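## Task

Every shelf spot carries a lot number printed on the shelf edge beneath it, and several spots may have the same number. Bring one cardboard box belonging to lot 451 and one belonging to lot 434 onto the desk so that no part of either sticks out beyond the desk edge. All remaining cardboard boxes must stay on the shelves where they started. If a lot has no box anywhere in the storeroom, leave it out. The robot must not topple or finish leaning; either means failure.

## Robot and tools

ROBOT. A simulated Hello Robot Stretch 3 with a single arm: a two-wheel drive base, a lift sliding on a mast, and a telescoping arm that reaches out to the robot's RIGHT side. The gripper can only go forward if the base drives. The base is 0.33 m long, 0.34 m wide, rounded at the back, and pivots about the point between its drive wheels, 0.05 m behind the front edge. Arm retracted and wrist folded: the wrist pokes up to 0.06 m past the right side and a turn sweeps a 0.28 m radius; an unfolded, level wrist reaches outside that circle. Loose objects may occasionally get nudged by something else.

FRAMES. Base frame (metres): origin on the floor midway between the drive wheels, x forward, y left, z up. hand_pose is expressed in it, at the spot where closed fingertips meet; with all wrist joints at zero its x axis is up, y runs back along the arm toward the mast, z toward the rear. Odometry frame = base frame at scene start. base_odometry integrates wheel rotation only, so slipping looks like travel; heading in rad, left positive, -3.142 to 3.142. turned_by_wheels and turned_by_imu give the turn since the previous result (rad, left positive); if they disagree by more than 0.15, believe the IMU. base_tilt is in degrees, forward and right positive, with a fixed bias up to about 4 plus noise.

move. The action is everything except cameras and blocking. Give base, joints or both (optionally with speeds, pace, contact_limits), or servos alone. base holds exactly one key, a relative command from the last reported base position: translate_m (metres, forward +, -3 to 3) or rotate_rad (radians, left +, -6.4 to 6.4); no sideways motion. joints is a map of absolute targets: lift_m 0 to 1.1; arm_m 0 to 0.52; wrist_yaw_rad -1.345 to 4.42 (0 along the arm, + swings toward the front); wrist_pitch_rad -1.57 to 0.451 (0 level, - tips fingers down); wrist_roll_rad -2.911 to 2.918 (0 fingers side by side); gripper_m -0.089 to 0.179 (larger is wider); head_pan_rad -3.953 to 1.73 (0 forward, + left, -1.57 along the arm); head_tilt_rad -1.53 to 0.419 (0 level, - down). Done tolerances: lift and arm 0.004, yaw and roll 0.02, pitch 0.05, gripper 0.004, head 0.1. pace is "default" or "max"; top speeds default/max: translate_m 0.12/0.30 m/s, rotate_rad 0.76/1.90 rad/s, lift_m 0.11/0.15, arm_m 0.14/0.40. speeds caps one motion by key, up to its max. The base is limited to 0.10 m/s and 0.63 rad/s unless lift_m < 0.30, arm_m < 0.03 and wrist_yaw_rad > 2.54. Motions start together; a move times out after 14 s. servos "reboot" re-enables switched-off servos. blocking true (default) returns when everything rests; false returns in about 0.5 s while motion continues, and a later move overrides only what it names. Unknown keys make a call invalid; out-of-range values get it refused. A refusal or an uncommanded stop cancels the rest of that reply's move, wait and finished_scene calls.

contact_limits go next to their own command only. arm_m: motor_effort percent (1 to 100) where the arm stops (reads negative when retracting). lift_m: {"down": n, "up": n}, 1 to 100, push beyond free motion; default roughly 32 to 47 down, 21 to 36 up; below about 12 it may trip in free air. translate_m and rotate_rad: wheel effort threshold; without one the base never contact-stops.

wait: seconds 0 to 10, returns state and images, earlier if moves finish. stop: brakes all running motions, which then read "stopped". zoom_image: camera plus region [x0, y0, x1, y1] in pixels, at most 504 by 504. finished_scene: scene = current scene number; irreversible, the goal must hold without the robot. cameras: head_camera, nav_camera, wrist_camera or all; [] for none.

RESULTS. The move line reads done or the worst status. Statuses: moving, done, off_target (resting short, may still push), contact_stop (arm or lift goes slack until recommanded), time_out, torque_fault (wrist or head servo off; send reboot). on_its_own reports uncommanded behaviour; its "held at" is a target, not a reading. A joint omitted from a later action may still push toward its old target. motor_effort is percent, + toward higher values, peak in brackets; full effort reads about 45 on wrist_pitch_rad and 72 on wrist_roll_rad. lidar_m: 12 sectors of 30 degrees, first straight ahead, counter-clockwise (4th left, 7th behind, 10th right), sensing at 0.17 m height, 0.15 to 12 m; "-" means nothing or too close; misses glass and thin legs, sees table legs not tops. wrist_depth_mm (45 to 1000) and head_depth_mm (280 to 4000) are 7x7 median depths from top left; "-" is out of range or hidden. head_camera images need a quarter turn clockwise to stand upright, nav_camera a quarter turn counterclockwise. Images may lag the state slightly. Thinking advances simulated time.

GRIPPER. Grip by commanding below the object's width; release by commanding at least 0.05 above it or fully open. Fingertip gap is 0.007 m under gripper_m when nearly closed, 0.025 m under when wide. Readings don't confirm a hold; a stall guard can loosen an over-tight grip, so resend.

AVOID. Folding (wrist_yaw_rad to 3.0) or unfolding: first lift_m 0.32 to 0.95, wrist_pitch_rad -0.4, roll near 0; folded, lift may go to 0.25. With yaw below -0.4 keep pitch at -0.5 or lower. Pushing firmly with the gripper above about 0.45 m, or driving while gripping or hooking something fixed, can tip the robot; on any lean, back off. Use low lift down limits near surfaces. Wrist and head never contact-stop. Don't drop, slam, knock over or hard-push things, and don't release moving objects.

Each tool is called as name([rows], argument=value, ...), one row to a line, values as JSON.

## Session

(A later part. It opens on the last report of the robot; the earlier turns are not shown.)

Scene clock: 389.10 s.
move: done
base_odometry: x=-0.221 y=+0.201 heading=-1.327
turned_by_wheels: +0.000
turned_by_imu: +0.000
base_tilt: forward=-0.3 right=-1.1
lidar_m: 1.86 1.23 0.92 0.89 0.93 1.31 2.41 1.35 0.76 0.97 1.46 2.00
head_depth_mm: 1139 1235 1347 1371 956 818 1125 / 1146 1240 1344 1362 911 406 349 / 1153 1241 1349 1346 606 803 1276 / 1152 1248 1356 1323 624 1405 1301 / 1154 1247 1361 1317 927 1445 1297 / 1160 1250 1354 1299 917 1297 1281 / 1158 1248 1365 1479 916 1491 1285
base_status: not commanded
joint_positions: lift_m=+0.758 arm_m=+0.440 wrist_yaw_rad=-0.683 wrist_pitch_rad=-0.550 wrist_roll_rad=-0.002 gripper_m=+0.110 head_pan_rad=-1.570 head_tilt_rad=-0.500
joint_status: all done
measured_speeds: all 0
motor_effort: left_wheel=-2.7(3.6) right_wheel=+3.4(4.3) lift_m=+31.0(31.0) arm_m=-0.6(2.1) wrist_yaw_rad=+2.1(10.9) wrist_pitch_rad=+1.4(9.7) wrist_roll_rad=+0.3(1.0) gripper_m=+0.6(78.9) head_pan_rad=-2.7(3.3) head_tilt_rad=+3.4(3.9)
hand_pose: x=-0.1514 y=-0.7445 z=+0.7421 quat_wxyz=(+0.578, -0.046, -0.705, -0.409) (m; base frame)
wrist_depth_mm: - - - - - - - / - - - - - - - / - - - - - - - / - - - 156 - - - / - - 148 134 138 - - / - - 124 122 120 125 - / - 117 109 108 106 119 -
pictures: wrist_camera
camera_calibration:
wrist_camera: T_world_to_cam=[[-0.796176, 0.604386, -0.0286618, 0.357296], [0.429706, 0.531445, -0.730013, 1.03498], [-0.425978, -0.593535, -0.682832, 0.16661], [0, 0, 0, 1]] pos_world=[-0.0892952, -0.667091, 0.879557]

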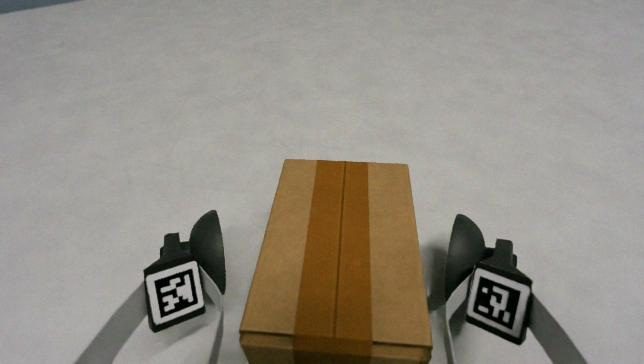

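move(joints={"lift_m": 0.9}, cameras=["wrist_camera"])

move(joints={"arm_m": 0.0}, pace="max", cameras=["head_camera"])

move(joints={"wrist_yaw_rad": 0.0, "gripper_m": 0.03}, cameras=[])

move(joints={"wrist_pitch_rad": -0.4, "wrist_roll_rad": 0.0}, cameras=[])

move(joints={"wrist_yaw_rad": 3.0}, cameras=[])

move(joints={"lift_m": 0.27}, cameras=[])

move(base={"translate_m": -1.8}, joints={"head_tilt_rad": -0.35}, pace="max", cameras=[])

move(base={"rotate_rad": 1.571}, joints={"head_pan_rad": -0.8}, cameras=["head_camera","nav_camera"])

Scene clock: 417.83 s.
move: done
base_odometry: x=-0.221 y=+0.201 heading=-1.327
turned_by_wheels: +0.000
turned_by_imu: +0.000
base_tilt: forward=-0.3 right=-1.0
lidar_m: 1.86 1.23 0.92 0.89 0.94 1.31 2.42 1.34 0.76 0.97 1.45 2.01
head_depth_mm: 1140 1232 1346 1372 314 - 1261 / 1149 1243 1346 436 346 1030 1324 / 1148 1238 1331 549 861 1244 1285 / 1150 1237 1361 576 934 1407 1295 / 1148 1245 1361 1316 924 1452 1293 / 1162 1253 1365 1290 917 1304 1284 / 1159 1249 1364 1485 916 1481 1289
base_status: not commanded
joint_positions: lift_m=+0.900 arm_m=+0.440 wrist_yaw_rad=-0.683 wrist_pitch_rad=-0.551 wrist_roll_rad=-0.002 gripper_m=+0.110 head_pan_rad=-1.570 head_tilt_rad=-0.500
joint_status: all done
measured_speeds: all 0
motor_effort: left_wheel=-2.8(3.3) right_wheel=+3.1(4.3) lift_m=+31.2(33.6) arm_m=-6.7(7.3) wrist_yaw_rad=+1.9(3.7) wrist_pitch_rad=+1.7(1.8) wrist_roll_rad=+0.3(0.8) gripper_m=+0.4(1.3) head_pan_rad=-2.5(3.3) head_tilt_rad=+3.1(3.9)
hand_pose: x=-0.1513 y=-0.7444 z=+0.8840 quat_wxyz=(+0.577, -0.046, -0.705, -0.410) (m; base frame)
wrist_depth_mm: - - - - - - - / - - - - - - - / - - - - - - - / - - - - - - - / - - 150 - - - - / - - 133 - - 125 - / - 117 - 245 - 119 -
pictures: wrist_camera
camera_calibration:
wrist_camera: T_world_to_cam=[[-0.796283, 0.604245, -0.0286502, 0.361308], [0.429899, 0.531937, -0.729541, 1.13849], [-0.425581, -0.593238, -0.683337, 0.264193], [0, 0, 0, 1]] pos_world=[-0.0892958, -0.667192, 1.02146]

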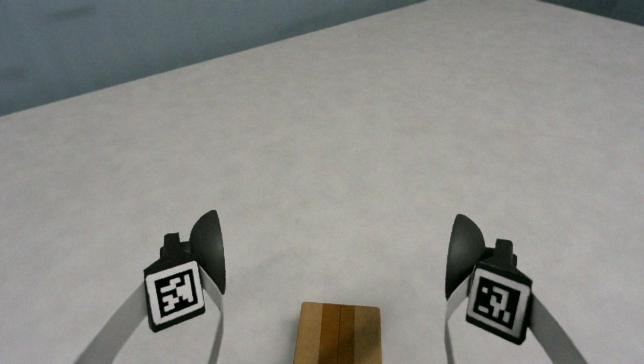

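Scene clock: 420.20 s.
move: done
base_odometry: x=-0.221 y=+0.201 heading=-1.327
turned_by_wheels: +0.000
turned_by_imu: +0.000
base_tilt: forward=-0.2 right=-1.2
lidar_m: 1.86 1.23 0.92 0.89 0.94 1.31 2.42 1.34 0.76 0.97 1.46 2.00
head_depth_mm: 1143 1235 1343 1375 957 815 - / 1147 1240 1343 1362 946 1049 - / 1149 1229 1344 1345 896 1246 1348 / 1147 1243 1354 1328 935 1417 1335 / 1151 1240 1352 1318 926 1457 1296 / 1151 1250 1363 1308 917 1305 1283 / 1156 1256 1366 1487 910 1478 1289
base_status: not commanded
joint_positions: lift_m=+0.900 arm_m=+0.001 wrist_yaw_rad=-0.682 wrist_pitch_rad=-0.553 wrist_roll_rad=-0.002 gripper_m=+0.110 head_pan_rad=-1.570 head_tilt_rad=-0.500
joint_status: all done
measured_speeds: all 0
motor_effort: left_wheel=-2.5(3.3) right_wheel=+3.3(4.1) lift_m=+27.1(31.6) arm_m=-11.5(14.7) wrist_yaw_rad=+2.1(2.9) wrist_pitch_rad=+1.9(2.1) wrist_roll_rad=+0.6(0.8) gripper_m=+0.2(1.1) head_pan_rad=-2.6(3.6) head_tilt_rad=+3.1(4.1)
hand_pose: x=-0.1511 y=-0.3049 z=+0.8837 quat_wxyz=(+0.577, -0.045, -0.705, -0.410) (m; base frame)
wrist_depth_mm: - - - - - - - / - - - - - - - / - 479 - - - - - / - - - - - - - / - - - - - - - / - - - - - 132 - / - 969 - - - 967 996
pictures: head_camera (sideways)
camera_calibration:
head_camera: T_world_to_cam=[[-0.0466639, 0.432237, -0.900552, 1.18761], [0.997508, -0.0275958, -0.064933, 0.0780442], [-0.0529179, -0.901338, -0.429872, 0.51537], [0, 0, 0, 1]] pos_world=[0.00484104, -0.0466529, 1.29612]

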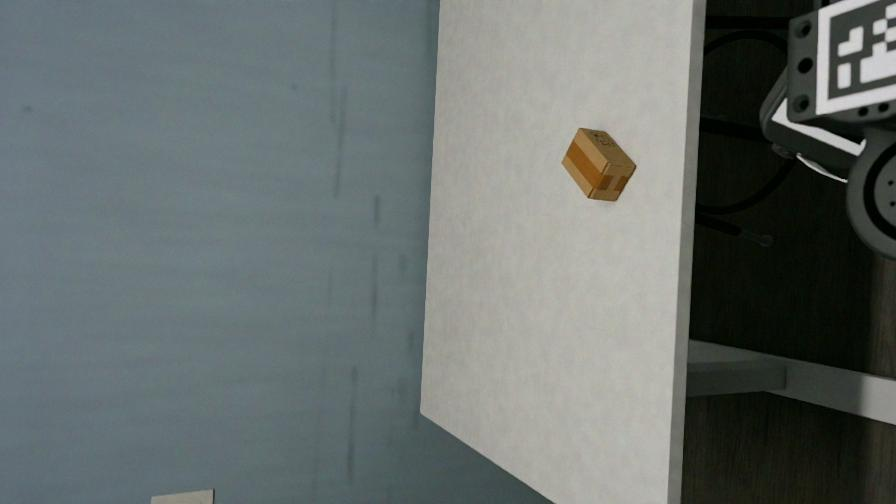

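Scene clock: 421.53 s.
move: done
base_odometry: x=-0.221 y=+0.201 heading=-1.327
turned_by_wheels: +0.000
turned_by_imu: +0.000
base_tilt: forward=-0.3 right=-1.2
lidar_m: 1.86 1.23 0.92 0.89 0.93 1.31 2.41 1.35 0.76 0.97 1.46 2.01
head_depth_mm: 1139 1233 1347 1374 958 817 - / 1150 1242 1340 1363 948 1049 1342 / 1148 1242 1355 1349 895 804 1275 / 1150 1246 1350 1337 931 769 - / 1151 1247 1360 1318 926 1451 1266 / 1156 1246 1360 1295 917 1300 1285 / 1157 1246 1360 1477 911 1470 1289
base_status: not commanded
joint_positions: lift_m=+0.900 arm_m=+0.001 wrist_yaw_rad=-0.003 wrist_pitch_rad=-0.553 wrist_roll_rad=-0.002 gripper_m=+0.030 head_pan_rad=-1.570 head_tilt_rad=-0.500
joint_status: all done
measured_speeds: all 0
motor_effort: left_wheel=-2.4(3.2) right_wheel=+3.5(4.1) lift_m=+24.6(27.1) arm_m=-5.9(11.0) wrist_yaw_rad=+2.4(5.0) wrist_pitch_rad=+1.9(2.0) wrist_roll_rad=+0.7(0.8) gripper_m=+0.1(79.8) head_pan_rad=-2.2(3.2) head_tilt_rad=+2.7(3.6)
hand_pose: x=-0.0222 y=-0.3510 z=+0.8837 quat_wxyz=(+0.681, +0.192, -0.680, -0.194) (m; base frame)
wrist_depth_mm: - - - - - - - / - - - - 504 - - / - - - - 515 - - / - - - - - - - / - - - - - - - / - - 127 146 128 - - / - - 958 - 963 993 974
pictures: none
No camera images: "cameras" was empty.

Scene clock: 422.33 s.
move: done
base_odometry: x=-0.221 y=+0.201 heading=-1.327
turned_by_wheels: +0.000
turned_by_imu: +0.000
base_tilt: forward=-0.3 right=-1.0
lidar_m: 1.85 1.23 0.92 0.89 0.94 1.31 2.42 1.35 0.76 0.97 1.46 2.01
head_depth_mm: 1146 1232 1350 1381 957 814 - / 1143 1237 1342 1367 948 1048 1353 / 1151 1242 1352 1352 902 801 1314 / 1149 1238 1357 1334 933 769 - / 1157 1243 1360 1318 926 1448 1292 / 1156 1249 1358 1304 917 1305 1285 / 1160 1252 1359 1480 914 1485 1288
base_status: not commanded
joint_positions: lift_m=+0.900 arm_m=+0.001 wrist_yaw_rad=-0.003 wrist_pitch_rad=-0.421 wrist_roll_rad=-0.002 gripper_m=+0.030 head_pan_rad=-1.570 head_tilt_rad=-0.500
joint_status: all done
measured_speeds: all 0
motor_effort: left_wheel=-2.4(3.3) right_wheel=+3.2(4.2) lift_m=+22.8(24.7) arm_m=-1.8(4.9) wrist_yaw_rad=+1.9(3.4) wrist_pitch_rad=+3.4(4.8) wrist_roll_rad=+0.7(0.9) gripper_m=+0.5(0.7) head_pan_rad=-3.2(3.5) head_tilt_rad=+3.4(3.4)
hand_pose: x=-0.0222 y=-0.3695 z=+0.9120 quat_wxyz=(+0.692, +0.147, -0.691, -0.149) (m; base frame)
wrist_depth_mm: - - - - - - - / - - - - - - - / - - - - 537 - - / - - - - 522 - - / - - - 152 157 - - / - - 127 146 128 - - / - - - - - - -
pictures: none
No camera images: "cameras" was empty.

Scene clock: 424.83 s.
move: done
base_odometry: x=-0.221 y=+0.201 heading=-1.327
turned_by_wheels: +0.000
turned_by_imu: +0.000
base_tilt: forward=-0.3 right=-1.2
lidar_m: 1.85 1.23 0.92 0.89 0.94 1.31 2.41 1.35 0.76 0.97 1.45 2.01
head_depth_mm: 1145 1227 1347 1381 954 815 - / 1144 1240 1352 1361 952 1044 1346 / 1151 1242 1353 1343 894 1241 1348 / 1148 1240 1359 1336 931 1400 1343 / 1152 1242 1355 1318 924 1450 1368 / 1153 1251 1363 1299 921 1299 1291 / 1155 1255 1369 1475 910 1474 1283
base_status: not commanded
joint_positions: lift_m=+0.900 arm_m=+0.001 wrist_yaw_rad=+2.997 wrist_pitch_rad=-0.421 wrist_roll_rad=-0.002 gripper_m=+0.030 head_pan_rad=-1.570 head_tilt_rad=-0.500
joint_status: all done
measured_speeds: all 0
motor_effort: left_wheel=-2.9(3.3) right_wheel=+3.3(4.5) lift_m=+23.3(24.0) arm_m=+8.7(10.1) wrist_yaw_rad=+0.8(6.1) wrist_pitch_rad=+3.3(3.5) wrist_roll_rad=+0.4(0.8) gripper_m=+0.5(1.1) head_pan_rad=-2.9(3.9) head_tilt_rad=+2.5(4.0)
hand_pose: x=+0.0111 y=+0.0762 z=+0.9121 quat_wxyz=(+0.198, +0.699, +0.098, +0.680) (m; base frame)
wrist_depth_mm: - 137 - - - 898 - / - 148 - - - - - / - 162 - - - - - / - 187 - - - - - / - - 207 - - - - / - - 130 146 130 - - / - - 263 - - - -
pictures: none
No camera images: "cameras" was empty.

Scene clock: 431.40 s.
move: done
base_odometry: x=-0.221 y=+0.201 heading=-1.327
turned_by_wheels: +0.000
turned_by_imu: +0.000
base_tilt: forward=-0.4 right=-1.1
lidar_m: 1.86 1.23 0.92 0.89 0.93 1.31 2.41 1.34 0.76 0.97 1.46 2.00
head_depth_mm: 1147 1239 1340 1373 956 818 1278 / 1147 1237 1358 1366 951 1048 1312 / 1145 1234 1346 1345 900 1243 1280 / 1151 1243 1349 1334 934 1406 1294 / 1149 1251 1355 1321 927 1449 1299 / 1155 1251 1354 1306 919 1293 1285 / 1159 1251 1365 1471 915 1487 1289
base_status: not commanded
joint_positions: lift_m=+0.270 arm_m=+0.001 wrist_yaw_rad=+2.997 wrist_pitch_rad=-0.420 wrist_roll_rad=-0.002 gripper_m=+0.030 head_pan_rad=-1.570 head_tilt_rad=-0.500
joint_status: all done
measured_speeds: all 0
motor_effort: left_wheel=-2.7(3.4) right_wheel=+3.2(4.3) lift_m=+22.7(26.3) arm_m=+12.9(14.0) wrist_yaw_rad=+2.1(3.6) wrist_pitch_rad=+3.1(3.3) wrist_roll_rad=+0.6(0.9) gripper_m=+0.6(1.0) head_pan_rad=-2.8(3.9) head_tilt_rad=+3.0(3.8)
hand_pose: x=+0.0111 y=+0.0763 z=+0.2823 quat_wxyz=(+0.197, +0.699, +0.097, +0.680) (m; base frame)
wrist_depth_mm: - 137 - - - 913 - / - 148 - - - - - / 853 162 790 876 878 844 842 / 708 187 635 693 690 679 674 / 584 558 207 550 567 557 562 / 495 494 130 150 130 481 484 / 262 267 246 259 400 421 419
pictures: none
No camera images: "cameras" was empty.

Scene clock: 438.83 s.
move: done
base_odometry: x=-0.656 y=+1.948 heading=-1.327
turned_by_wheels: +0.000
turned_by_imu: -0.002
base_tilt: forward=-0.3 right=-1.2
lidar_m: 3.32 1.31 1.03 2.23 0.88 0.65 0.63 0.66 0.93 1.34 1.18 1.53
head_depth_mm: 1137 1199 1258 1339 1425 1529 1490 / 1136 1194 1267 1352 1438 1532 1492 / 1126 1195 1269 1343 1435 1532 1479 / 1136 1202 1268 1349 1436 1532 1474 / 1136 1203 1268 1348 1447 1544 1456 / 1135 1198 1272 1349 1446 1541 1455 / 1148 1208 1271 1359 1448 1550 1450
base_status: done
joint_positions: lift_m=+0.270 arm_m=+0.001 wrist_yaw_rad=+2.997 wrist_pitch_rad=-0.420 wrist_roll_rad=-0.002 gripper_m=+0.030 head_pan_rad=-1.570 head_tilt_rad=-0.350
joint_status: all done
measured_speeds: all 0
motor_effort: left_wheel=-0.7(14.7) right_wheel=-9.5(15.1) lift_m=+29.4(31.4) arm_m=+8.4(13.1) wrist_yaw_rad=+2.0(3.6) wrist_pitch_rad=+3.1(3.3) wrist_roll_rad=+0.4(0.9) gripper_m=+0.7(1.0) head_pan_rad=-2.8(3.9) head_tilt_rad=-3.2(5.6)
hand_pose: x=+0.0110 y=+0.0763 z=+0.2823 quat_wxyz=(+0.197, +0.699, +0.097, +0.680) (m; base frame)
wrist_depth_mm: - 137 - - - - - / - 147 - - - - - / 829 162 831 865 861 859 840 / 713 187 640 700 681 681 678 / 589 559 206 548 573 564 559 / 495 492 130 150 130 482 484 / 263 268 246 258 401 420 418
pictures: none
No camera images: "cameras" was empty.

Scene clock: 442.20 s.
move: done
base_odometry: x=-0.656 y=+1.948 heading=+0.244
turned_by_wheels: +1.571
turned_by_imu: +1.546
base_tilt: forward=-0.3 right=-1.2
lidar_m: 2.32 0.88 0.65 0.63 0.66 0.91 1.34 1.18 1.54 3.47 1.32 1.02
head_depth_mm: 1668 1793 1973 2212 2418 1936 1491 / 1425 1537 1666 1817 2001 1907 1479 / 1260 1345 1445 1591 1715 1785 1477 / 1134 1203 1282 1369 1476 1602 1464 / 1030 1084 1150 1218 1300 1389 1410 / 941 990 1041 1098 1161 1243 1326 / 866 906 948 1002 1054 1112 1194
base_status: done
joint_positions: lift_m=+0.270 arm_m=+0.001 wrist_yaw_rad=+2.997 wrist_pitch_rad=-0.420 wrist_roll_rad=-0.002 gripper_m=+0.030 head_pan_rad=-0.799 head_tilt_rad=-0.350
joint_status: all done
measured_speeds: all 0
motor_effort: left_wheel=-8.6(12.8) right_wheel=+8.0(12.8) lift_m=+28.9(30.5) arm_m=-2.5(8.4) wrist_yaw_rad=+2.1(3.2) wrist_pitch_rad=+3.2(3.3) wrist_roll_rad=+0.4(0.8) gripper_m=+0.1(0.9) head_pan_rad=-3.0(5.2) head_tilt_rad=-2.8(4.2)
hand_pose: x=+0.0110 y=+0.0763 z=+0.2823 quat_wxyz=(+0.197, +0.699, +0.097, +0.680) (m; base frame)
wrist_depth_mm: 586 137 615 632 627 637 - / 631 147 157 - - - - / - 162 171 - - 767 768 / 678 186 645 691 676 670 676 / 580 563 207 556 570 564 558 / 492 492 130 151 130 480 478 / 263 267 246 257 403 420 420
pictures: head_camera (sideways), nav_camera (sideways)
camera_calibration:
head_camera: T_world_to_cam=[[-0.237499, 0.177854, -0.954967, 1.25981], [0.741432, 0.668348, -0.059919, 0.0731294], [0.627593, -0.722273, -0.290599, 0.329973], [0, 0, 0, 1]] pos_world=[0.037894, -0.0346077, 1.30335]
nav_camera: T_world_to_cam=[[0.234044, -0.216219, 0.947878, -1.19206], [-0.706215, -0.70788, 0.0129007, 0.037642], [0.668194, -0.672425, -0.318372, 0.363491], [0, 0, 0, 1]] pos_world=[0.0626947, 0.013321, 1.24516]

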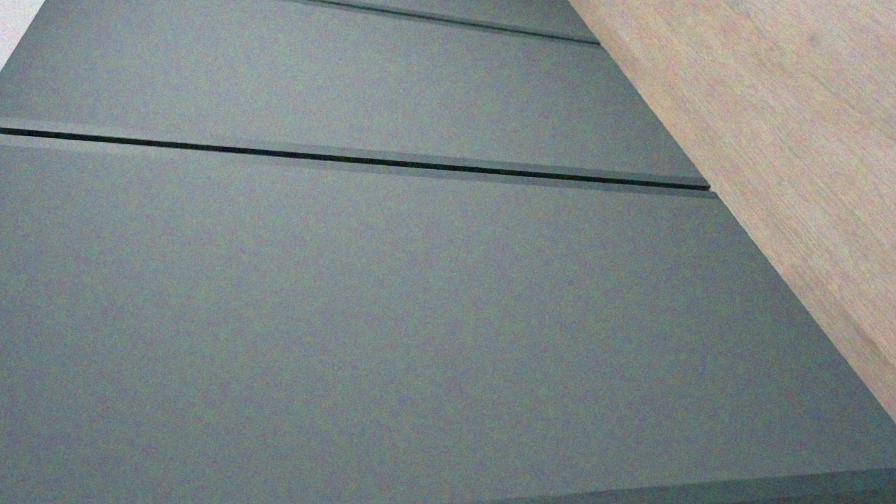

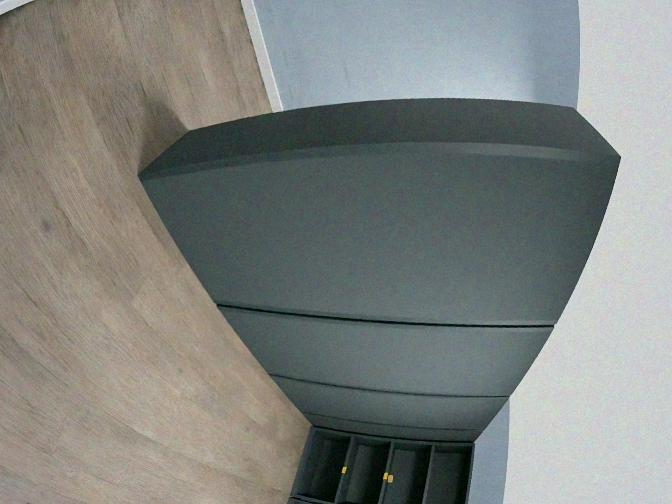

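move(base={"translate_m": 1.75}, joints={"head_pan_rad": -1.9}, pace="max", cameras=["head_camera","nav_camera"])

move(joints={"head_pan_rad": -2.3}, cameras=["head_camera","nav_camera"])

Scene clock: 465.90 s.
move: done
base_odometry: x=+1.042 y=+2.371 heading=+0.244
turned_by_wheels: +0.000
turned_by_imu: +0.001
base_tilt: forward=-0.3 right=-1.2
lidar_m: 0.67 0.70 0.62 0.60 0.63 0.87 2.54 0.58 0.53 1.39 0.94 0.69
head_depth_mm: 1064 757 1172 504 528 561 607 / 1221 970 1361 982 696 1088 827 / 1188 1019 1346 1090 1414 1080 938 / 1149 1189 1293 1325 1440 1272 1378 / 1727 1732 2007 2027 1883 1728 1460 / 3207 2825 3000 3295 2458 1877 1443 / 3344 3522 3739 3779 2562 1845 1449
base_status: done
joint_positions: lift_m=+0.270 arm_m=+0.001 wrist_yaw_rad=+2.997 wrist_pitch_rad=-0.419 wrist_roll_rad=-0.002 gripper_m=+0.030 head_pan_rad=-1.900 head_tilt_rad=-0.350
joint_status: all done
measured_speeds: all 0
motor_effort: left_wheel=+2.8(14.0) right_wheel=+5.8(14.5) lift_m=+26.4(28.5) arm_m=-9.8(13.3) wrist_yaw_rad=+0.6(3.0) wrist_pitch_rad=+3.1(3.3) wrist_roll_rad=+0.6(0.8) gripper_m=+0.0(1.2) head_pan_rad=+3.1(5.7) head_tilt_rad=-1.6(3.1)
hand_pose: x=+0.0110 y=+0.0763 z=+0.2823 quat_wxyz=(+0.197, +0.699, +0.097, +0.680) (m; base frame)
wrist_depth_mm: 559 137 588 592 614 627 628 / 616 148 619 636 - - - / - 162 171 - - - 756 / 680 187 219 682 681 674 674 / 583 558 207 552 570 563 562 / 493 495 130 150 130 482 479 / 262 267 247 259 402 421 416
pictures: head_camera (sideways), nav_camera (sideways)
camera_calibration:
head_camera: T_world_to_cam=[[0.0509447, 0.292306, -0.954967, 1.25807], [0.931764, -0.358089, -0.0599006, 0.0719555], [-0.359472, -0.886752, -0.290603, 0.335941], [0, 0, 0, 1]] pos_world=[-0.0103759, -0.0440776, 1.30335]
nav_camera: T_world_to_cam=[[-0.0867047, -0.306619, 0.947875, -1.19008], [-0.951037, 0.308808, 0.0128993, 0.0391695], [-0.296667, -0.900346, -0.318381, 0.369439], [0, 0, 0, 1]] pos_world=[0.0436663, -0.0443735, 1.24516]

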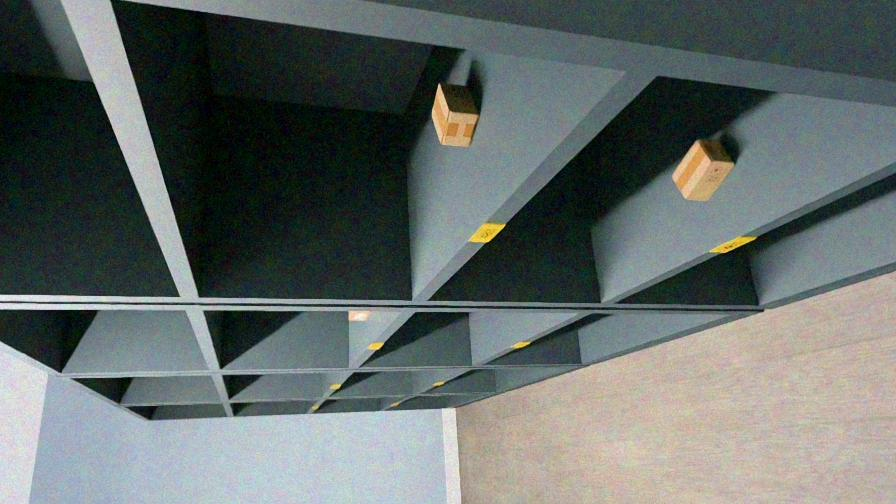

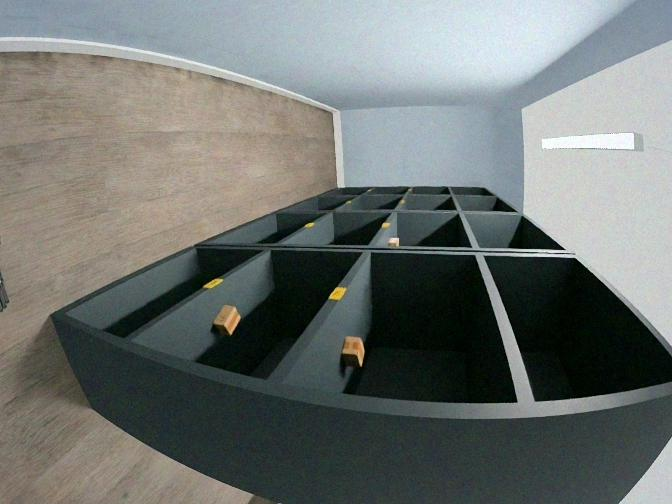

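Scene clock: 466.73 s.
move: done
base_odometry: x=+1.042 y=+2.371 heading=+0.244
turned_by_wheels: +0.000
turned_by_imu: +0.000
base_tilt: forward=-0.4 right=-1.2
lidar_m: 0.67 0.70 0.63 0.60 0.63 0.87 2.53 0.58 0.53 1.39 0.94 0.70
head_depth_mm: 617 671 734 812 2431 1834 1485 / 549 590 640 697 765 851 952 / 494 527 567 611 662 726 799 / 449 477 507 543 585 632 688 / 482 698 1278 892 621 1030 816 / 1207 1146 1368 965 1317 1069 921 / 1141 1186 1267 1034 1373 1139 1333
base_status: not commanded
joint_positions: lift_m=+0.270 arm_m=+0.001 wrist_yaw_rad=+2.997 wrist_pitch_rad=-0.419 wrist_roll_rad=-0.002 gripper_m=+0.030 head_pan_rad=-2.306 head_tilt_rad=-0.350
joint_status: all done
measured_speeds: all 0
motor_effort: left_wheel=+2.8(3.1) right_wheel=+5.6(6.3) lift_m=+26.3(27.0) arm_m=-10.2(10.9) wrist_yaw_rad=+2.0(2.6) wrist_pitch_rad=+3.0(3.2) wrist_roll_rad=+0.5(0.9) gripper_m=+0.4(1.1) head_pan_rad=-1.9(4.6) head_tilt_rad=-1.1(2.1)
hand_pose: x=+0.0110 y=+0.0763 z=+0.2823 quat_wxyz=(+0.197, +0.699, +0.097, +0.680) (m; base frame)
wrist_depth_mm: 563 137 585 597 611 618 628 / 611 148 620 640 - - - / - 161 170 - - - 750 / 674 187 219 692 679 678 676 / 582 566 207 549 562 559 563 / 496 494 130 150 130 480 478 / 262 268 247 259 401 418 419
pictures: head_camera (sideways), nav_camera (sideways)
camera_calibration:
head_camera: T_world_to_cam=[[0.162193, 0.24848, -0.954961, 1.25737], [0.714733, -0.696826, -0.0599217, 0.0733087], [-0.680331, -0.672824, -0.290617, 0.337966], [0, 0, 0, 1]] pos_world=[-0.0264029, -0.0339556, 1.30335]
nav_camera: T_world_to_cam=[[-0.200682, -0.247505, 0.947875, -1.1894], [-0.751871, 0.659183, 0.0129389, 0.0379252], [-0.628026, -0.710084, -0.318378, 0.371413], [0, 0, 0, 1]] pos_world=[0.0230802, -0.055649, 1.24516]

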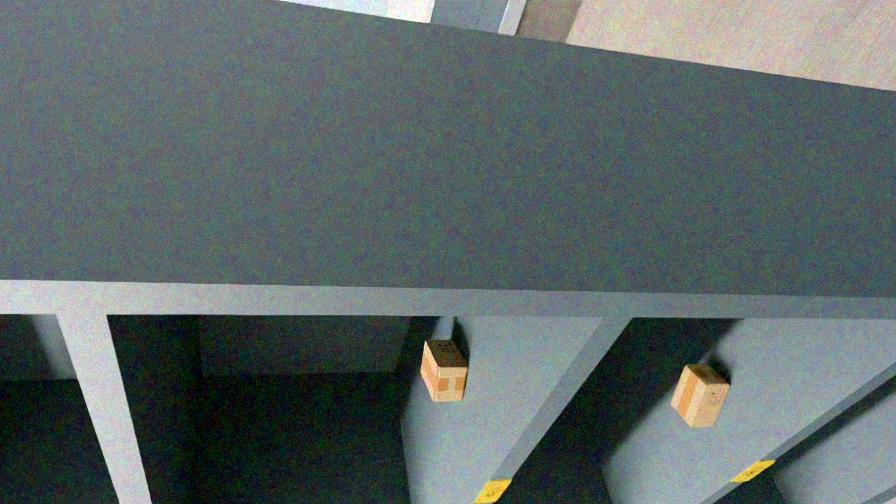

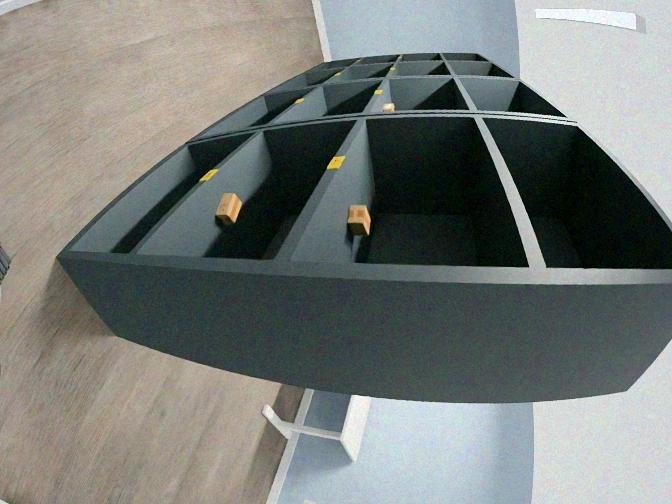

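move(base={"rotate_rad": -1.571}, joints={"head_pan_rad": -1.57}, pace="max", cameras=[])

move(base={"translate_m": 1.0}, joints={"head_pan_rad": -1.2}, pace="max", cameras=["head_camera","nav_camera"])

Scene clock: 482.33 s.
move: done
base_odometry: x=+1.042 y=+2.371 heading=-1.327
turned_by_wheels: -1.571
turned_by_imu: -1.540
base_tilt: forward=-0.3 right=-1.2
lidar_m: 2.25 0.92 0.69 0.67 0.71 0.62 0.61 0.64 0.90 2.73 0.57 0.53
head_depth_mm: 1989 1930 1880 1818 1772 1704 1499 / 2603 2735 2858 2769 2437 1904 1485 / 2638 2755 2962 3123 2623 1891 1467 / 2608 2781 2919 3106 2620 1887 1458 / 2664 2773 2928 3153 2599 1854 1478 / 2650 2779 2949 3069 2604 1861 1456 / 2647 2806 2945 3174 2547 1863 1459
base_status: done
joint_positions: lift_m=+0.270 arm_m=+0.001 wrist_yaw_rad=+2.997 wrist_pitch_rad=-0.419 wrist_roll_rad=-0.002 gripper_m=+0.030 head_pan_rad=-1.566 head_tilt_rad=-0.350
joint_status: all done
measured_speeds: all 0
motor_effort: left_wheel=+6.2(14.9) right_wheel=-8.6(14.5) lift_m=+24.9(26.0) arm_m=-12.9(13.2) wrist_yaw_rad=+2.1(2.9) wrist_pitch_rad=+3.1(3.2) wrist_roll_rad=+0.4(0.9) gripper_m=+0.4(0.8) head_pan_rad=-3.2(5.2) head_tilt_rad=-0.4(1.6)
hand_pose: x=+0.0110 y=+0.0763 z=+0.2823 quat_wxyz=(+0.197, +0.699, +0.097, +0.680) (m; base frame)
wrist_depth_mm: - 137 - - - - - / - 148 - - - - - / 737 162 171 784 - 776 763 / 701 187 641 674 690 683 671 / 584 553 207 558 562 564 560 / 499 497 130 150 130 483 482 / 263 267 248 258 401 422 421
pictures: none
No camera images: "cameras" was empty.

Scene clock: 487.03 s.
move: done
base_odometry: x=+1.284 y=+1.400 heading=-1.327
turned_by_wheels: +0.000
turned_by_imu: +0.000
base_tilt: forward=-0.3 right=-1.2
lidar_m: 2.18 0.88 0.66 0.64 0.67 0.94 1.60 0.66 0.80 0.82 0.47 1.21
head_depth_mm: 383 693 728 764 662 469 390 / 355 719 757 797 653 466 804 / 359 750 794 838 650 463 826 / 364 637 699 757 643 459 848 / 370 517 546 583 588 476 723 / 375 429 450 472 499 494 561 / 363 385 410 436 473 515 558
base_status: done
joint_positions: lift_m=+0.270 arm_m=+0.001 wrist_yaw_rad=+2.998 wrist_pitch_rad=-0.419 wrist_roll_rad=-0.002 gripper_m=+0.030 head_pan_rad=-1.200 head_tilt_rad=-0.350
joint_status: all done
measured_speeds: all 0
motor_effort: left_wheel=+2.7(16.0) right_wheel=+3.5(11.4) lift_m=+22.7(25.9) arm_m=-10.5(13.2) wrist_yaw_rad=+0.9(3.1) wrist_pitch_rad=+3.1(3.3) wrist_roll_rad=+0.5(0.8) gripper_m=+0.0(0.9) head_pan_rad=-3.8(5.6) head_tilt_rad=+0.6(1.1)
hand_pose: x=+0.0109 y=+0.0764 z=+0.2823 quat_wxyz=(+0.197, +0.699, +0.097, +0.680) (m; base frame)
wrist_depth_mm: - 137 - - - - - / - 147 - - - - - / - 162 171 - - 778 - / 707 187 635 686 681 682 672 / 582 558 207 557 566 564 556 / 490 492 130 150 130 484 478 / 262 267 246 258 400 422 420
pictures: head_camera (sideways), nav_camera (sideways)
camera_calibration:
head_camera: T_world_to_cam=[[-0.149354, 0.256386, -0.954966, 1.25926], [0.943375, 0.326267, -0.0599468, 0.0719325], [0.296204, -0.909844, -0.290597, 0.332009], [0, 0, 0, 1]] pos_world=[0.0218747, -0.0442496, 1.30335]
nav_camera: T_world_to_cam=[[0.131211, -0.290381, 0.947873, -1.19141], [-0.926364, -0.376407, 0.012921, 0.0390139], [0.353034, -0.879771, -0.318387, 0.365487], [0, 0, 0, 1]] pos_world=[0.0634372, -0.00973216, 1.24516]

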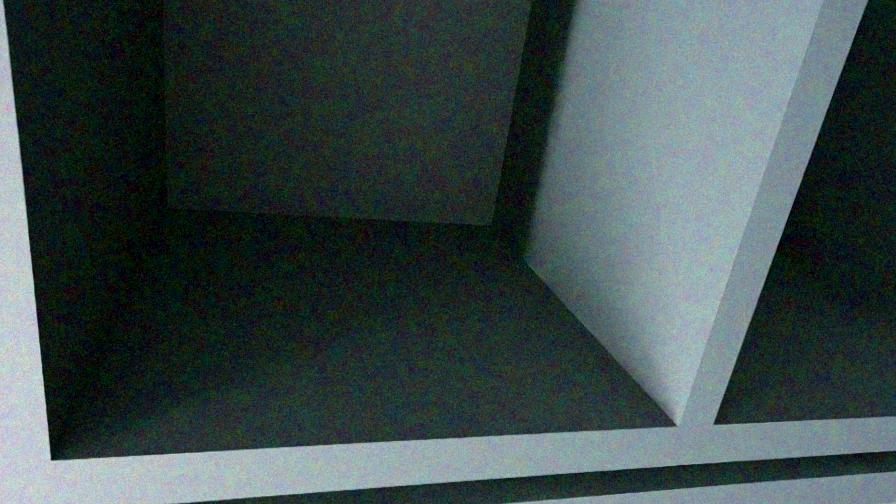

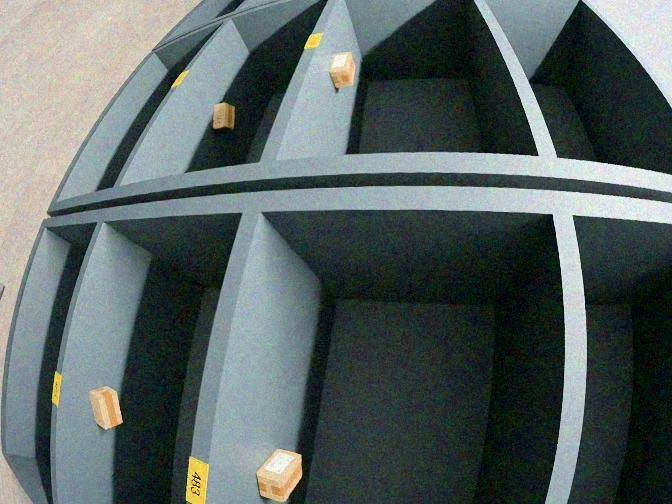

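move(joints={"head_pan_rad": -1.85, "head_tilt_rad": -0.85}, pace="max", cameras=["head_camera"])

move(joints={"head_pan_rad": -0.75, "head_tilt_rad": -0.6}, pace="max", cameras=["head_camera","nav_camera"])

zoom_image(camera="nav_camera", region=[100, 0, 400, 220])

Scene clock: 497.60 s.
move: done
base_odometry: x=+1.284 y=+1.400 heading=-1.327
turned_by_wheels: +0.000
turned_by_imu: +0.000
base_tilt: forward=-0.4 right=-1.4
lidar_m: 2.17 0.87 0.66 0.64 0.67 0.94 1.60 0.66 0.80 0.82 0.47 1.21
head_depth_mm: 772 694 520 971 903 1209 1120 / 754 685 516 1025 876 1223 1122 / 733 676 510 1011 873 1203 1116 / 715 569 504 979 845 1145 1108 / 693 630 500 968 856 1141 1098 / 677 652 495 939 853 1112 1076 / 662 643 491 931 845 776 1061
base_status: not commanded
joint_positions: lift_m=+0.270 arm_m=+0.001 wrist_yaw_rad=+2.998 wrist_pitch_rad=-0.419 wrist_roll_rad=-0.002 gripper_m=+0.030 head_pan_rad=-1.871 head_tilt_rad=-0.861
joint_status: all done
measured_speeds: all 0
motor_effort: left_wheel=+2.2(3.0) right_wheel=+4.1(4.3) lift_m=+23.5(23.8) arm_m=-9.2(9.7) wrist_yaw_rad=+1.9(2.8) wrist_pitch_rad=+3.1(3.2) wrist_roll_rad=+0.4(0.8) gripper_m=-0.2(0.9) head_pan_rad=+0.8(4.8) head_tilt_rad=-5.0(11.0)
hand_pose: x=+0.0109 y=+0.0764 z=+0.2823 quat_wxyz=(+0.197, +0.699, +0.097, +0.680) (m; base frame)
wrist_depth_mm: - 137 - - - - - / - 148 - - - - - / - 162 171 - - 773 - / 712 187 650 691 683 682 676 / 583 561 207 552 570 560 559 / 497 493 130 150 130 482 483 / 263 269 245 258 401 422 421
pictures: head_camera (sideways)
camera_calibration:
head_camera: T_world_to_cam=[[0.169615, 0.703806, -0.689847, 0.9116], [0.9517, -0.298755, -0.0708027, 0.0859036], [-0.255926, -0.644518, -0.720485, 0.894652], [0, 0, 0, 1]] pos_world=[-0.00741027, -0.0393059, 1.27953]

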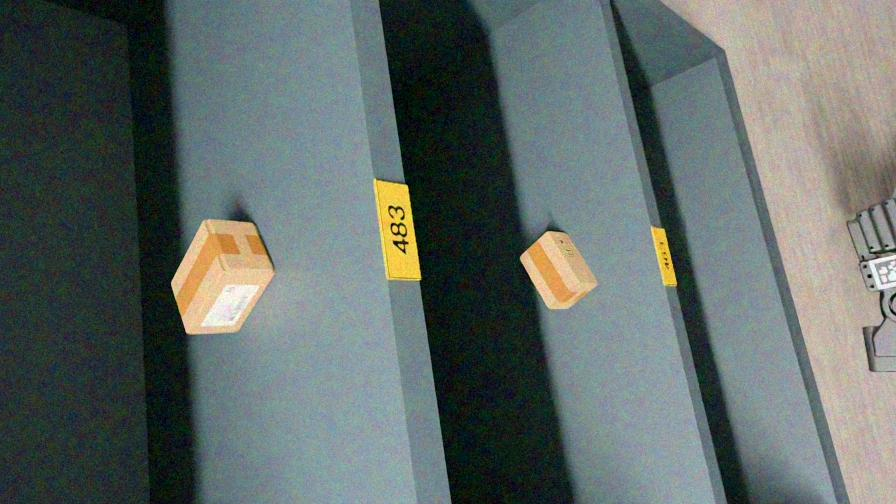

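Scene clock: 498.53 s.
move: done
base_odometry: x=+1.284 y=+1.400 heading=-1.327
turned_by_wheels: +0.000
turned_by_imu: +0.000
base_tilt: forward=-0.3 right=-1.2
lidar_m: 2.18 0.88 0.66 0.64 0.67 0.94 1.59 0.66 0.80 0.82 0.47 1.21
head_depth_mm: 372 426 500 569 464 858 736 / 370 401 442 514 585 799 728 / 408 448 482 529 594 688 765 / 1048 1144 878 643 1044 844 931 / 1177 1266 865 1303 1077 1300 1176 / 1135 1212 878 1413 1151 1404 1217 / 1054 1142 1193 1337 1559 1451 1214
base_status: not commanded
joint_positions: lift_m=+0.270 arm_m=+0.001 wrist_yaw_rad=+2.998 wrist_pitch_rad=-0.419 wrist_roll_rad=-0.002 gripper_m=+0.030 head_pan_rad=-0.727 head_tilt_rad=-0.602
joint_status: all done
measured_speeds: all 0
motor_effort: left_wheel=+2.3(2.9) right_wheel=+3.1(4.9) lift_m=+22.8(24.0) arm_m=-8.8(9.7) wrist_yaw_rad=+1.1(2.7) wrist_pitch_rad=+3.0(3.2) wrist_roll_rad=+0.4(0.8) gripper_m=+0.3(0.8) head_pan_rad=-0.7(4.9) head_tilt_rad=+4.5(8.9)
hand_pose: x=+0.0109 y=+0.0764 z=+0.2823 quat_wxyz=(+0.197, +0.699, +0.097, +0.680) (m; base frame)
wrist_depth_mm: - 137 - - - - - / - 148 - - - - - / - 162 171 - - 771 - / 705 187 638 685 687 678 668 / 582 560 207 558 566 570 561 / 497 491 130 150 130 482 481 / 262 268 245 260 405 420 418
pictures: head_camera (sideways), nav_camera (sideways)
camera_calibration:
head_camera: T_world_to_cam=[[-0.420432, 0.312421, -0.85184, 1.1263], [0.679537, 0.730533, -0.0674604, 0.0832787], [0.601221, -0.607219, -0.519441, 0.62792], [0, 0, 0, 1]] pos_world=[0.0394207, -0.0314305, 1.29121]
nav_camera: T_world_to_cam=[[0.417851, -0.349177, 0.838735, -1.05077], [-0.65159, -0.75852, 0.00883488, 0.0426282], [0.633112, -0.550203, -0.544469, 0.657893], [0, 0, 0, 1]] pos_world=[0.0503224, 0.0274039, 1.23914]

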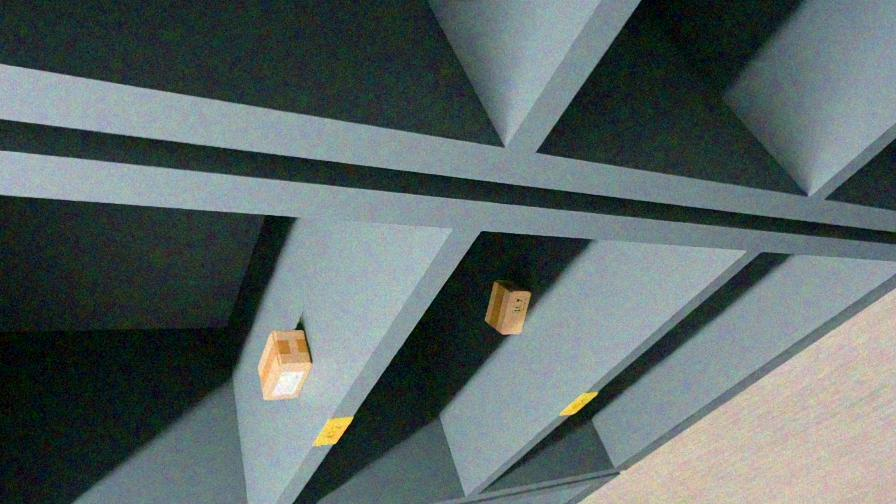

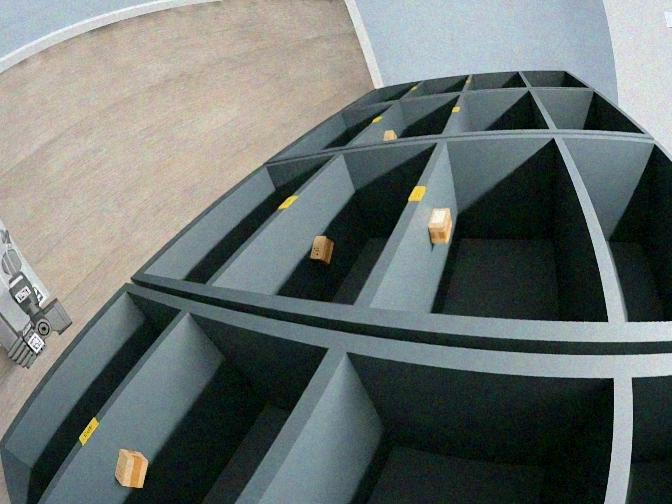

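Scaled by 1.680 from the camera's 672x504 image, which has a finer 792x594 frame.

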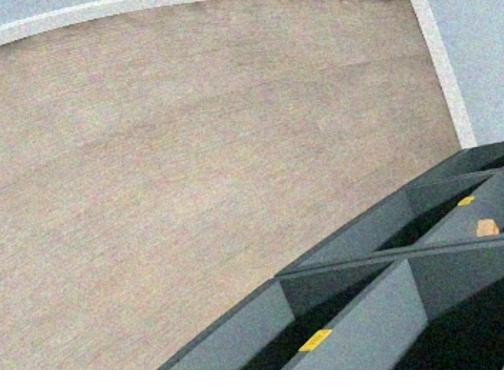

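zoom_image(camera="head_camera", region=[290, 370, 620, 470])

move(base={"translate_m": 0.7}, joints={"head_pan_rad": -1.57, "head_tilt_rad": -0.8}, pace="max", cameras=["head_camera","nav_camera"])

Scaled by 1.527 from the camera's 896x504 image, which has a finer 1280x720 frame.

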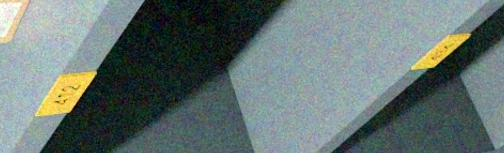

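Scene clock: 508.13 s.
move: done
base_odometry: x=+1.453 y=+0.721 heading=-1.327
turned_by_wheels: +0.000
turned_by_imu: +0.000
base_tilt: forward=-0.3 right=-1.3
lidar_m: 2.09 0.84 0.63 0.61 0.64 0.90 2.29 0.54 0.50 0.85 0.73 0.66
head_depth_mm: 689 753 577 493 850 795 1082 / 695 755 571 490 918 826 1091 / 696 751 565 484 907 823 1101 / 700 751 559 482 903 816 1103 / 701 752 532 997 888 812 1099 / 704 755 507 987 885 1134 1091 / 708 748 518 988 884 1129 1091
base_status: done
joint_positions: lift_m=+0.270 arm_m=+0.001 wrist_yaw_rad=+2.998 wrist_pitch_rad=-0.419 wrist_roll_rad=-0.002 gripper_m=+0.030 head_pan_rad=-1.570 head_tilt_rad=-0.800
joint_status: all done
measured_speeds: all 0
motor_effort: left_wheel=+4.5(16.0) right_wheel=-1.1(11.4) lift_m=+25.2(25.7) arm_m=-6.1(8.4) wrist_yaw_rad=+0.5(3.3) wrist_pitch_rad=+3.1(3.3) wrist_roll_rad=+0.5(0.9) gripper_m=+0.6(0.9) head_pan_rad=+3.6(5.4) head_tilt_rad=-6.4(8.5)
hand_pose: x=+0.0109 y=+0.0764 z=+0.2823 quat_wxyz=(+0.197, +0.699, +0.097, +0.680) (m; base frame)
wrist_depth_mm: - 137 - - - - - / - 148 - - - - - / - 162 170 - - - 772 / 684 187 218 683 692 678 671 / 591 559 207 555 567 563 563 / 500 493 130 150 130 486 482 / 264 268 247 257 403 422 419
pictures: head_camera (sideways), nav_camera (sideways)
camera_calibration:
head_camera: T_world_to_cam=[[-0.0465287, 0.679142, -0.73253, 0.968573], [0.997488, -0.00762828, -0.0704305, 0.0851532], [-0.0534203, -0.733967, -0.677081, 0.836999], [0, 0, 0, 1]] pos_world=[0.00484001, -0.0428192, 1.28222]
nav_camera: T_world_to_cam=[[0.0173248, -0.698668, 0.715236, -0.887391], [-0.999796, -0.0195432, 0.00512708, 0.0495599], [0.0103959, -0.715179, -0.698864, 0.862575], [0, 0, 0, 1]] pos_world=[0.0559564, -0.00212773, 1.23726]

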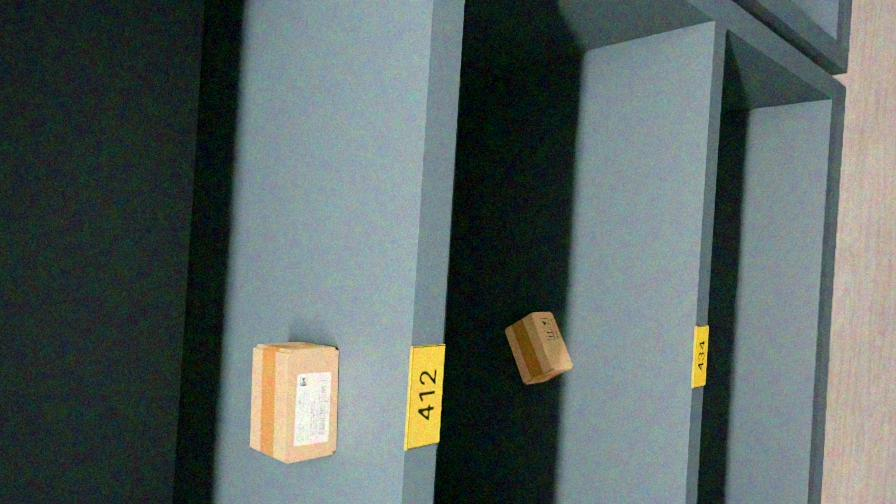

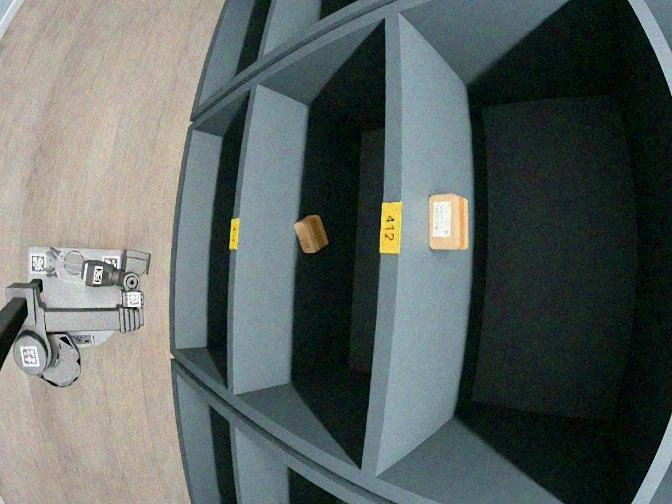

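zoom_image(camera="head_camera", region=[480, 290, 720, 410])

Scaled by 2.100 from the camera's 896x504 image, which has a finer 1280x720 frame.

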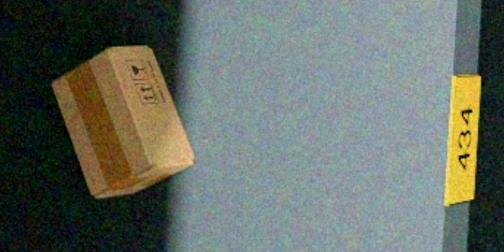

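move(base={"translate_m": 0.035}, joints={"lift_m": 0.69}, cameras=[])

move(joints={"wrist_yaw_rad": 0.43}, cameras=[])

move(joints={"wrist_pitch_rad": -0.55, "gripper_m": 0.179})

Scene clock: 552.43 s.
move: done
base_odometry: x=+1.461 y=+0.687 heading=-1.326
turned_by_wheels: +0.000
turned_by_imu: +0.000
base_tilt: forward=-0.3 right=-1.2
lidar_m: 2.08 0.84 0.63 0.61 0.64 0.90 1.37 0.54 0.52 0.85 0.68 0.64
head_depth_mm: 690 754 577 494 891 814 948 / 691 758 572 490 915 827 332 / 697 752 564 485 906 819 331 / 697 752 559 1002 903 815 351 / 701 755 515 999 881 812 377 / 707 759 510 992 888 1136 1093 / 707 749 541 985 886 1132 1091
base_status: done
joint_positions: lift_m=+0.690 arm_m=+0.001 wrist_yaw_rad=+2.998 wrist_pitch_rad=-0.419 wrist_roll_rad=-0.002 gripper_m=+0.030 head_pan_rad=-1.570 head_tilt_rad=-0.800
joint_status: all done
measured_speeds: all 0
motor_effort: left_wheel=+7.9(11.3) right_wheel=+2.3(7.8) lift_m=+30.6(34.6) arm_m=-2.6(5.5) wrist_yaw_rad=+1.4(3.7) wrist_pitch_rad=+3.2(3.2) wrist_roll_rad=+0.3(0.8) gripper_m=+0.3(0.9) head_pan_rad=+3.0(3.9) head_tilt_rad=-5.8(7.1)
hand_pose: x=+0.0109 y=+0.0764 z=+0.7024 quat_wxyz=(+0.197, +0.699, +0.097, +0.680) (m; base frame)
wrist_depth_mm: - 137 - - - - - / - 147 - - - - - / - 162 170 - - - - / - 179 189 - - - - / - - 203 148 154 - - / - - 130 146 128 984 960 / 886 897 263 863 815 863 847
pictures: none
No camera images: "cameras" was empty.

Scene clock: 554.73 s.
move: done
base_odometry: x=+1.461 y=+0.687 heading=-1.326
turned_by_wheels: +0.000
turned_by_imu: +0.000
base_tilt: forward=-0.2 right=-1.1
lidar_m: 2.09 0.84 0.63 0.61 0.64 0.90 1.36 0.54 0.52 0.85 0.68 0.64
head_depth_mm: 690 756 579 494 886 812 946 / 693 758 571 490 913 827 332 / 696 751 565 485 908 819 331 / 699 749 559 1002 900 797 351 / 703 751 515 998 880 592 1065 / 705 757 510 989 887 1137 1093 / 709 752 542 986 886 1136 1092
base_status: not commanded
joint_positions: lift_m=+0.690 arm_m=+0.001 wrist_yaw_rad=+0.433 wrist_pitch_rad=-0.419 wrist_roll_rad=-0.002 gripper_m=+0.030 head_pan_rad=-1.570 head_tilt_rad=-0.800
joint_status: all done
measured_speeds: all 0
motor_effort: left_wheel=+7.6(8.3) right_wheel=+2.9(3.9) lift_m=+31.0(31.1) arm_m=-2.6(3.5) wrist_yaw_rad=-3.1(6.2) wrist_pitch_rad=+3.0(3.2) wrist_roll_rad=+0.5(0.8) gripper_m=+0.6(0.9) head_pan_rad=+3.1(3.7) head_tilt_rad=-6.1(7.0)
hand_pose: x=+0.0726 y=-0.3491 z=+0.7024 quat_wxyz=(+0.708, +0.292, -0.643, +0.005) (m; base frame)
wrist_depth_mm: 387 460 - - - - - / 400 477 - - - - - / 422 484 - - - - - / 464 483 496 493 429 490 489 / - 429 415 399 393 409 408 / 991 - 127 149 130 348 346 / 890 815 102 317 289 303 303
pictures: none
No camera images: "cameras" was empty.

Scene clock: 556.77 s.
move: done
base_odometry: x=+1.461 y=+0.687 heading=-1.326
turned_by_wheels: +0.000
turned_by_imu: +0.000
base_tilt: forward=-0.3 right=-1.2
lidar_m: 2.09 0.84 0.63 0.61 0.64 0.90 1.36 0.54 0.52 0.85 0.68 0.64
head_depth_mm: 692 753 577 494 891 815 948 / 694 758 571 489 917 828 332 / 695 755 565 485 906 821 331 / 699 748 561 1003 905 795 351 / 701 754 515 999 882 777 1058 / 706 758 510 991 890 808 1085 / 710 747 543 984 881 1123 1092
base_status: not commanded
joint_positions: lift_m=+0.690 arm_m=+0.001 wrist_yaw_rad=+0.433 wrist_pitch_rad=-0.560 wrist_roll_rad=-0.002 gripper_m=+0.179 head_pan_rad=-1.570 head_tilt_rad=-0.800
joint_status: all done
measured_speeds: all 0
motor_effort: left_wheel=+7.8(8.4) right_wheel=+2.9(3.6) lift_m=+30.7(31.5) arm_m=-2.0(2.9) wrist_yaw_rad=-2.2(5.1) wrist_pitch_rad=+1.4(4.3) wrist_roll_rad=+0.6(0.8) gripper_m=+0.5(84.2) head_pan_rad=+2.5(3.5) head_tilt_rad=-5.8(7.0)
hand_pose: x=+0.0642 y=-0.3310 z=+0.6721 quat_wxyz=(+0.707, +0.337, -0.621, -0.045) (m; base frame)
wrist_depth_mm: 390 472 - - - - - / 418 484 - - 525 535 - / 461 484 474 471 417 459 458 / - 428 402 393 395 394 388 / - 142 365 344 342 340 339 / 123 140 812 324 304 300 297 / 766 792 781 - 291 273 105
pictures: head_camera (sideways), nav_camera (sideways), wrist_camera
camera_calibration:
head_camera: T_world_to_cam=[[-0.0468704, 0.679077, -0.732569, 0.968621], [0.997493, -0.00710159, -0.0704036, 0.085141], [-0.0530119, -0.734032, -0.677042, 0.836945], [0, 0, 0, 1]] pos_world=[0.00484013, -0.0428192, 1.28222]
nav_camera: T_world_to_cam=[[0.0176743, -0.698659, 0.715236, -0.887341], [-0.999786, -0.020072, 0.00509914, 0.049597], [0.0107936, -0.715173, -0.698864, 0.862624], [0, 0, 0, 1]] pos_world=[0.0559587, -0.00202891, 1.23726]
wrist_camera: T_world_to_cam=[[-0.892642, -0.449835, -0.0289411, -0.0655146], [-0.291962, 0.62589, -0.723201, 0.744476], [0.343435, -0.637111, -0.690031, 0.397016], [0, 0, 0, 1]] pos_world=[0.0225277, -0.242487, 0.810463]

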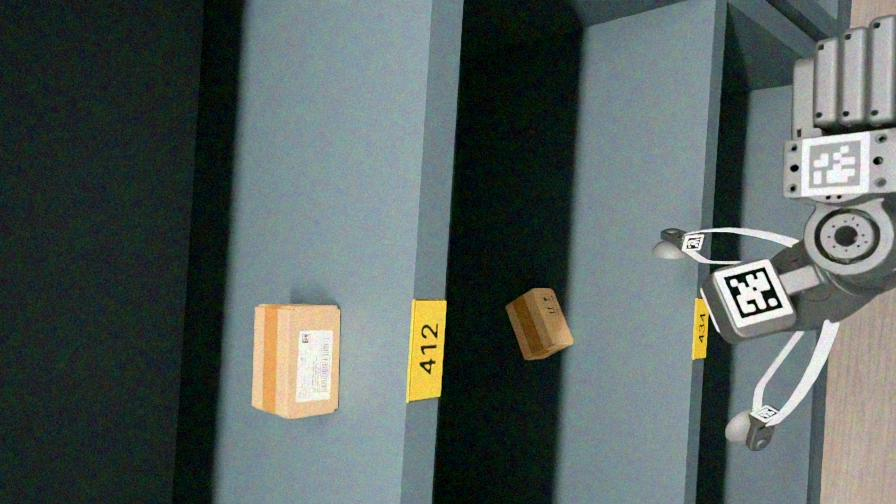

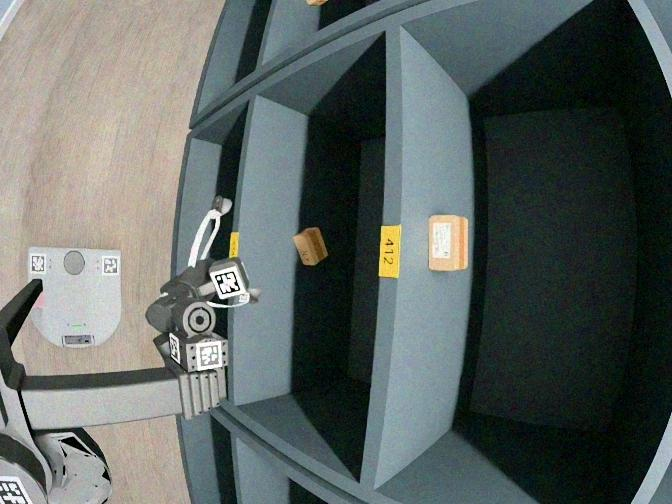

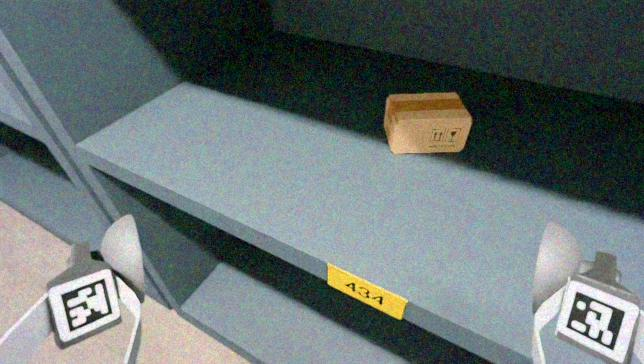

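move(joints={"arm_m": 0.25}, cameras=["wrist_camera"])

Scene clock: 567.50 s.
move: done
base_odometry: x=+1.461 y=+0.687 heading=-1.326
turned_by_wheels: +0.000
turned_by_imu: +0.000
base_tilt: forward=-0.2 right=-1.2
lidar_m: 2.08 0.84 0.63 0.61 0.64 0.90 1.36 0.54 0.52 0.85 0.68 0.64
head_depth_mm: 691 753 577 495 892 810 947 / 694 758 573 490 502 390 341 / 697 750 565 484 535 822 1098 / 698 749 560 520 558 814 1107 / 703 755 513 614 852 813 1098 / 704 756 509 986 871 1137 1098 / 706 749 542 987 882 1128 1093
base_status: not commanded
joint_positions: lift_m=+0.690 arm_m=+0.250 wrist_yaw_rad=+0.433 wrist_pitch_rad=-0.561 wrist_roll_rad=-0.002 gripper_m=+0.179 head_pan_rad=-1.570 head_tilt_rad=-0.800
joint_status: all done
measured_speeds: all 0
motor_effort: left_wheel=+8.0(8.5) right_wheel=+2.7(3.7) lift_m=+26.7(31.3) arm_m=+12.8(15.2) wrist_yaw_rad=-3.6(4.5) wrist_pitch_rad=+1.6(1.7) wrist_roll_rad=+0.7(1.0) gripper_m=+0.3(1.2) head_pan_rad=+2.1(2.7) head_tilt_rad=-5.9(6.8)
hand_pose: x=+0.0641 y=-0.5803 z=+0.6720 quat_wxyz=(+0.707, +0.337, -0.621, -0.045) (m; base frame)
wrist_depth_mm: 385 462 - - - - - / 403 482 533 - - - - / 420 471 474 466 432 - - / 407 405 399 394 393 383 - / 351 346 344 344 339 337 336 / 122 292 306 248 292 298 296 / 263 267 272 264 269 261 105
pictures: wrist_camera
camera_calibration:
wrist_camera: T_world_to_cam=[[-0.892719, -0.449681, -0.0289784, -0.177595], [-0.291994, 0.626257, -0.72287, 0.900487], [0.343209, -0.636859, -0.690376, 0.23853], [0, 0, 0, 1]] pos_world=[0.022528, -0.491888, 0.810464]

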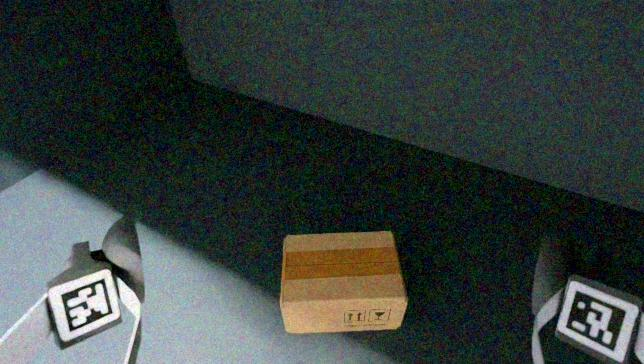

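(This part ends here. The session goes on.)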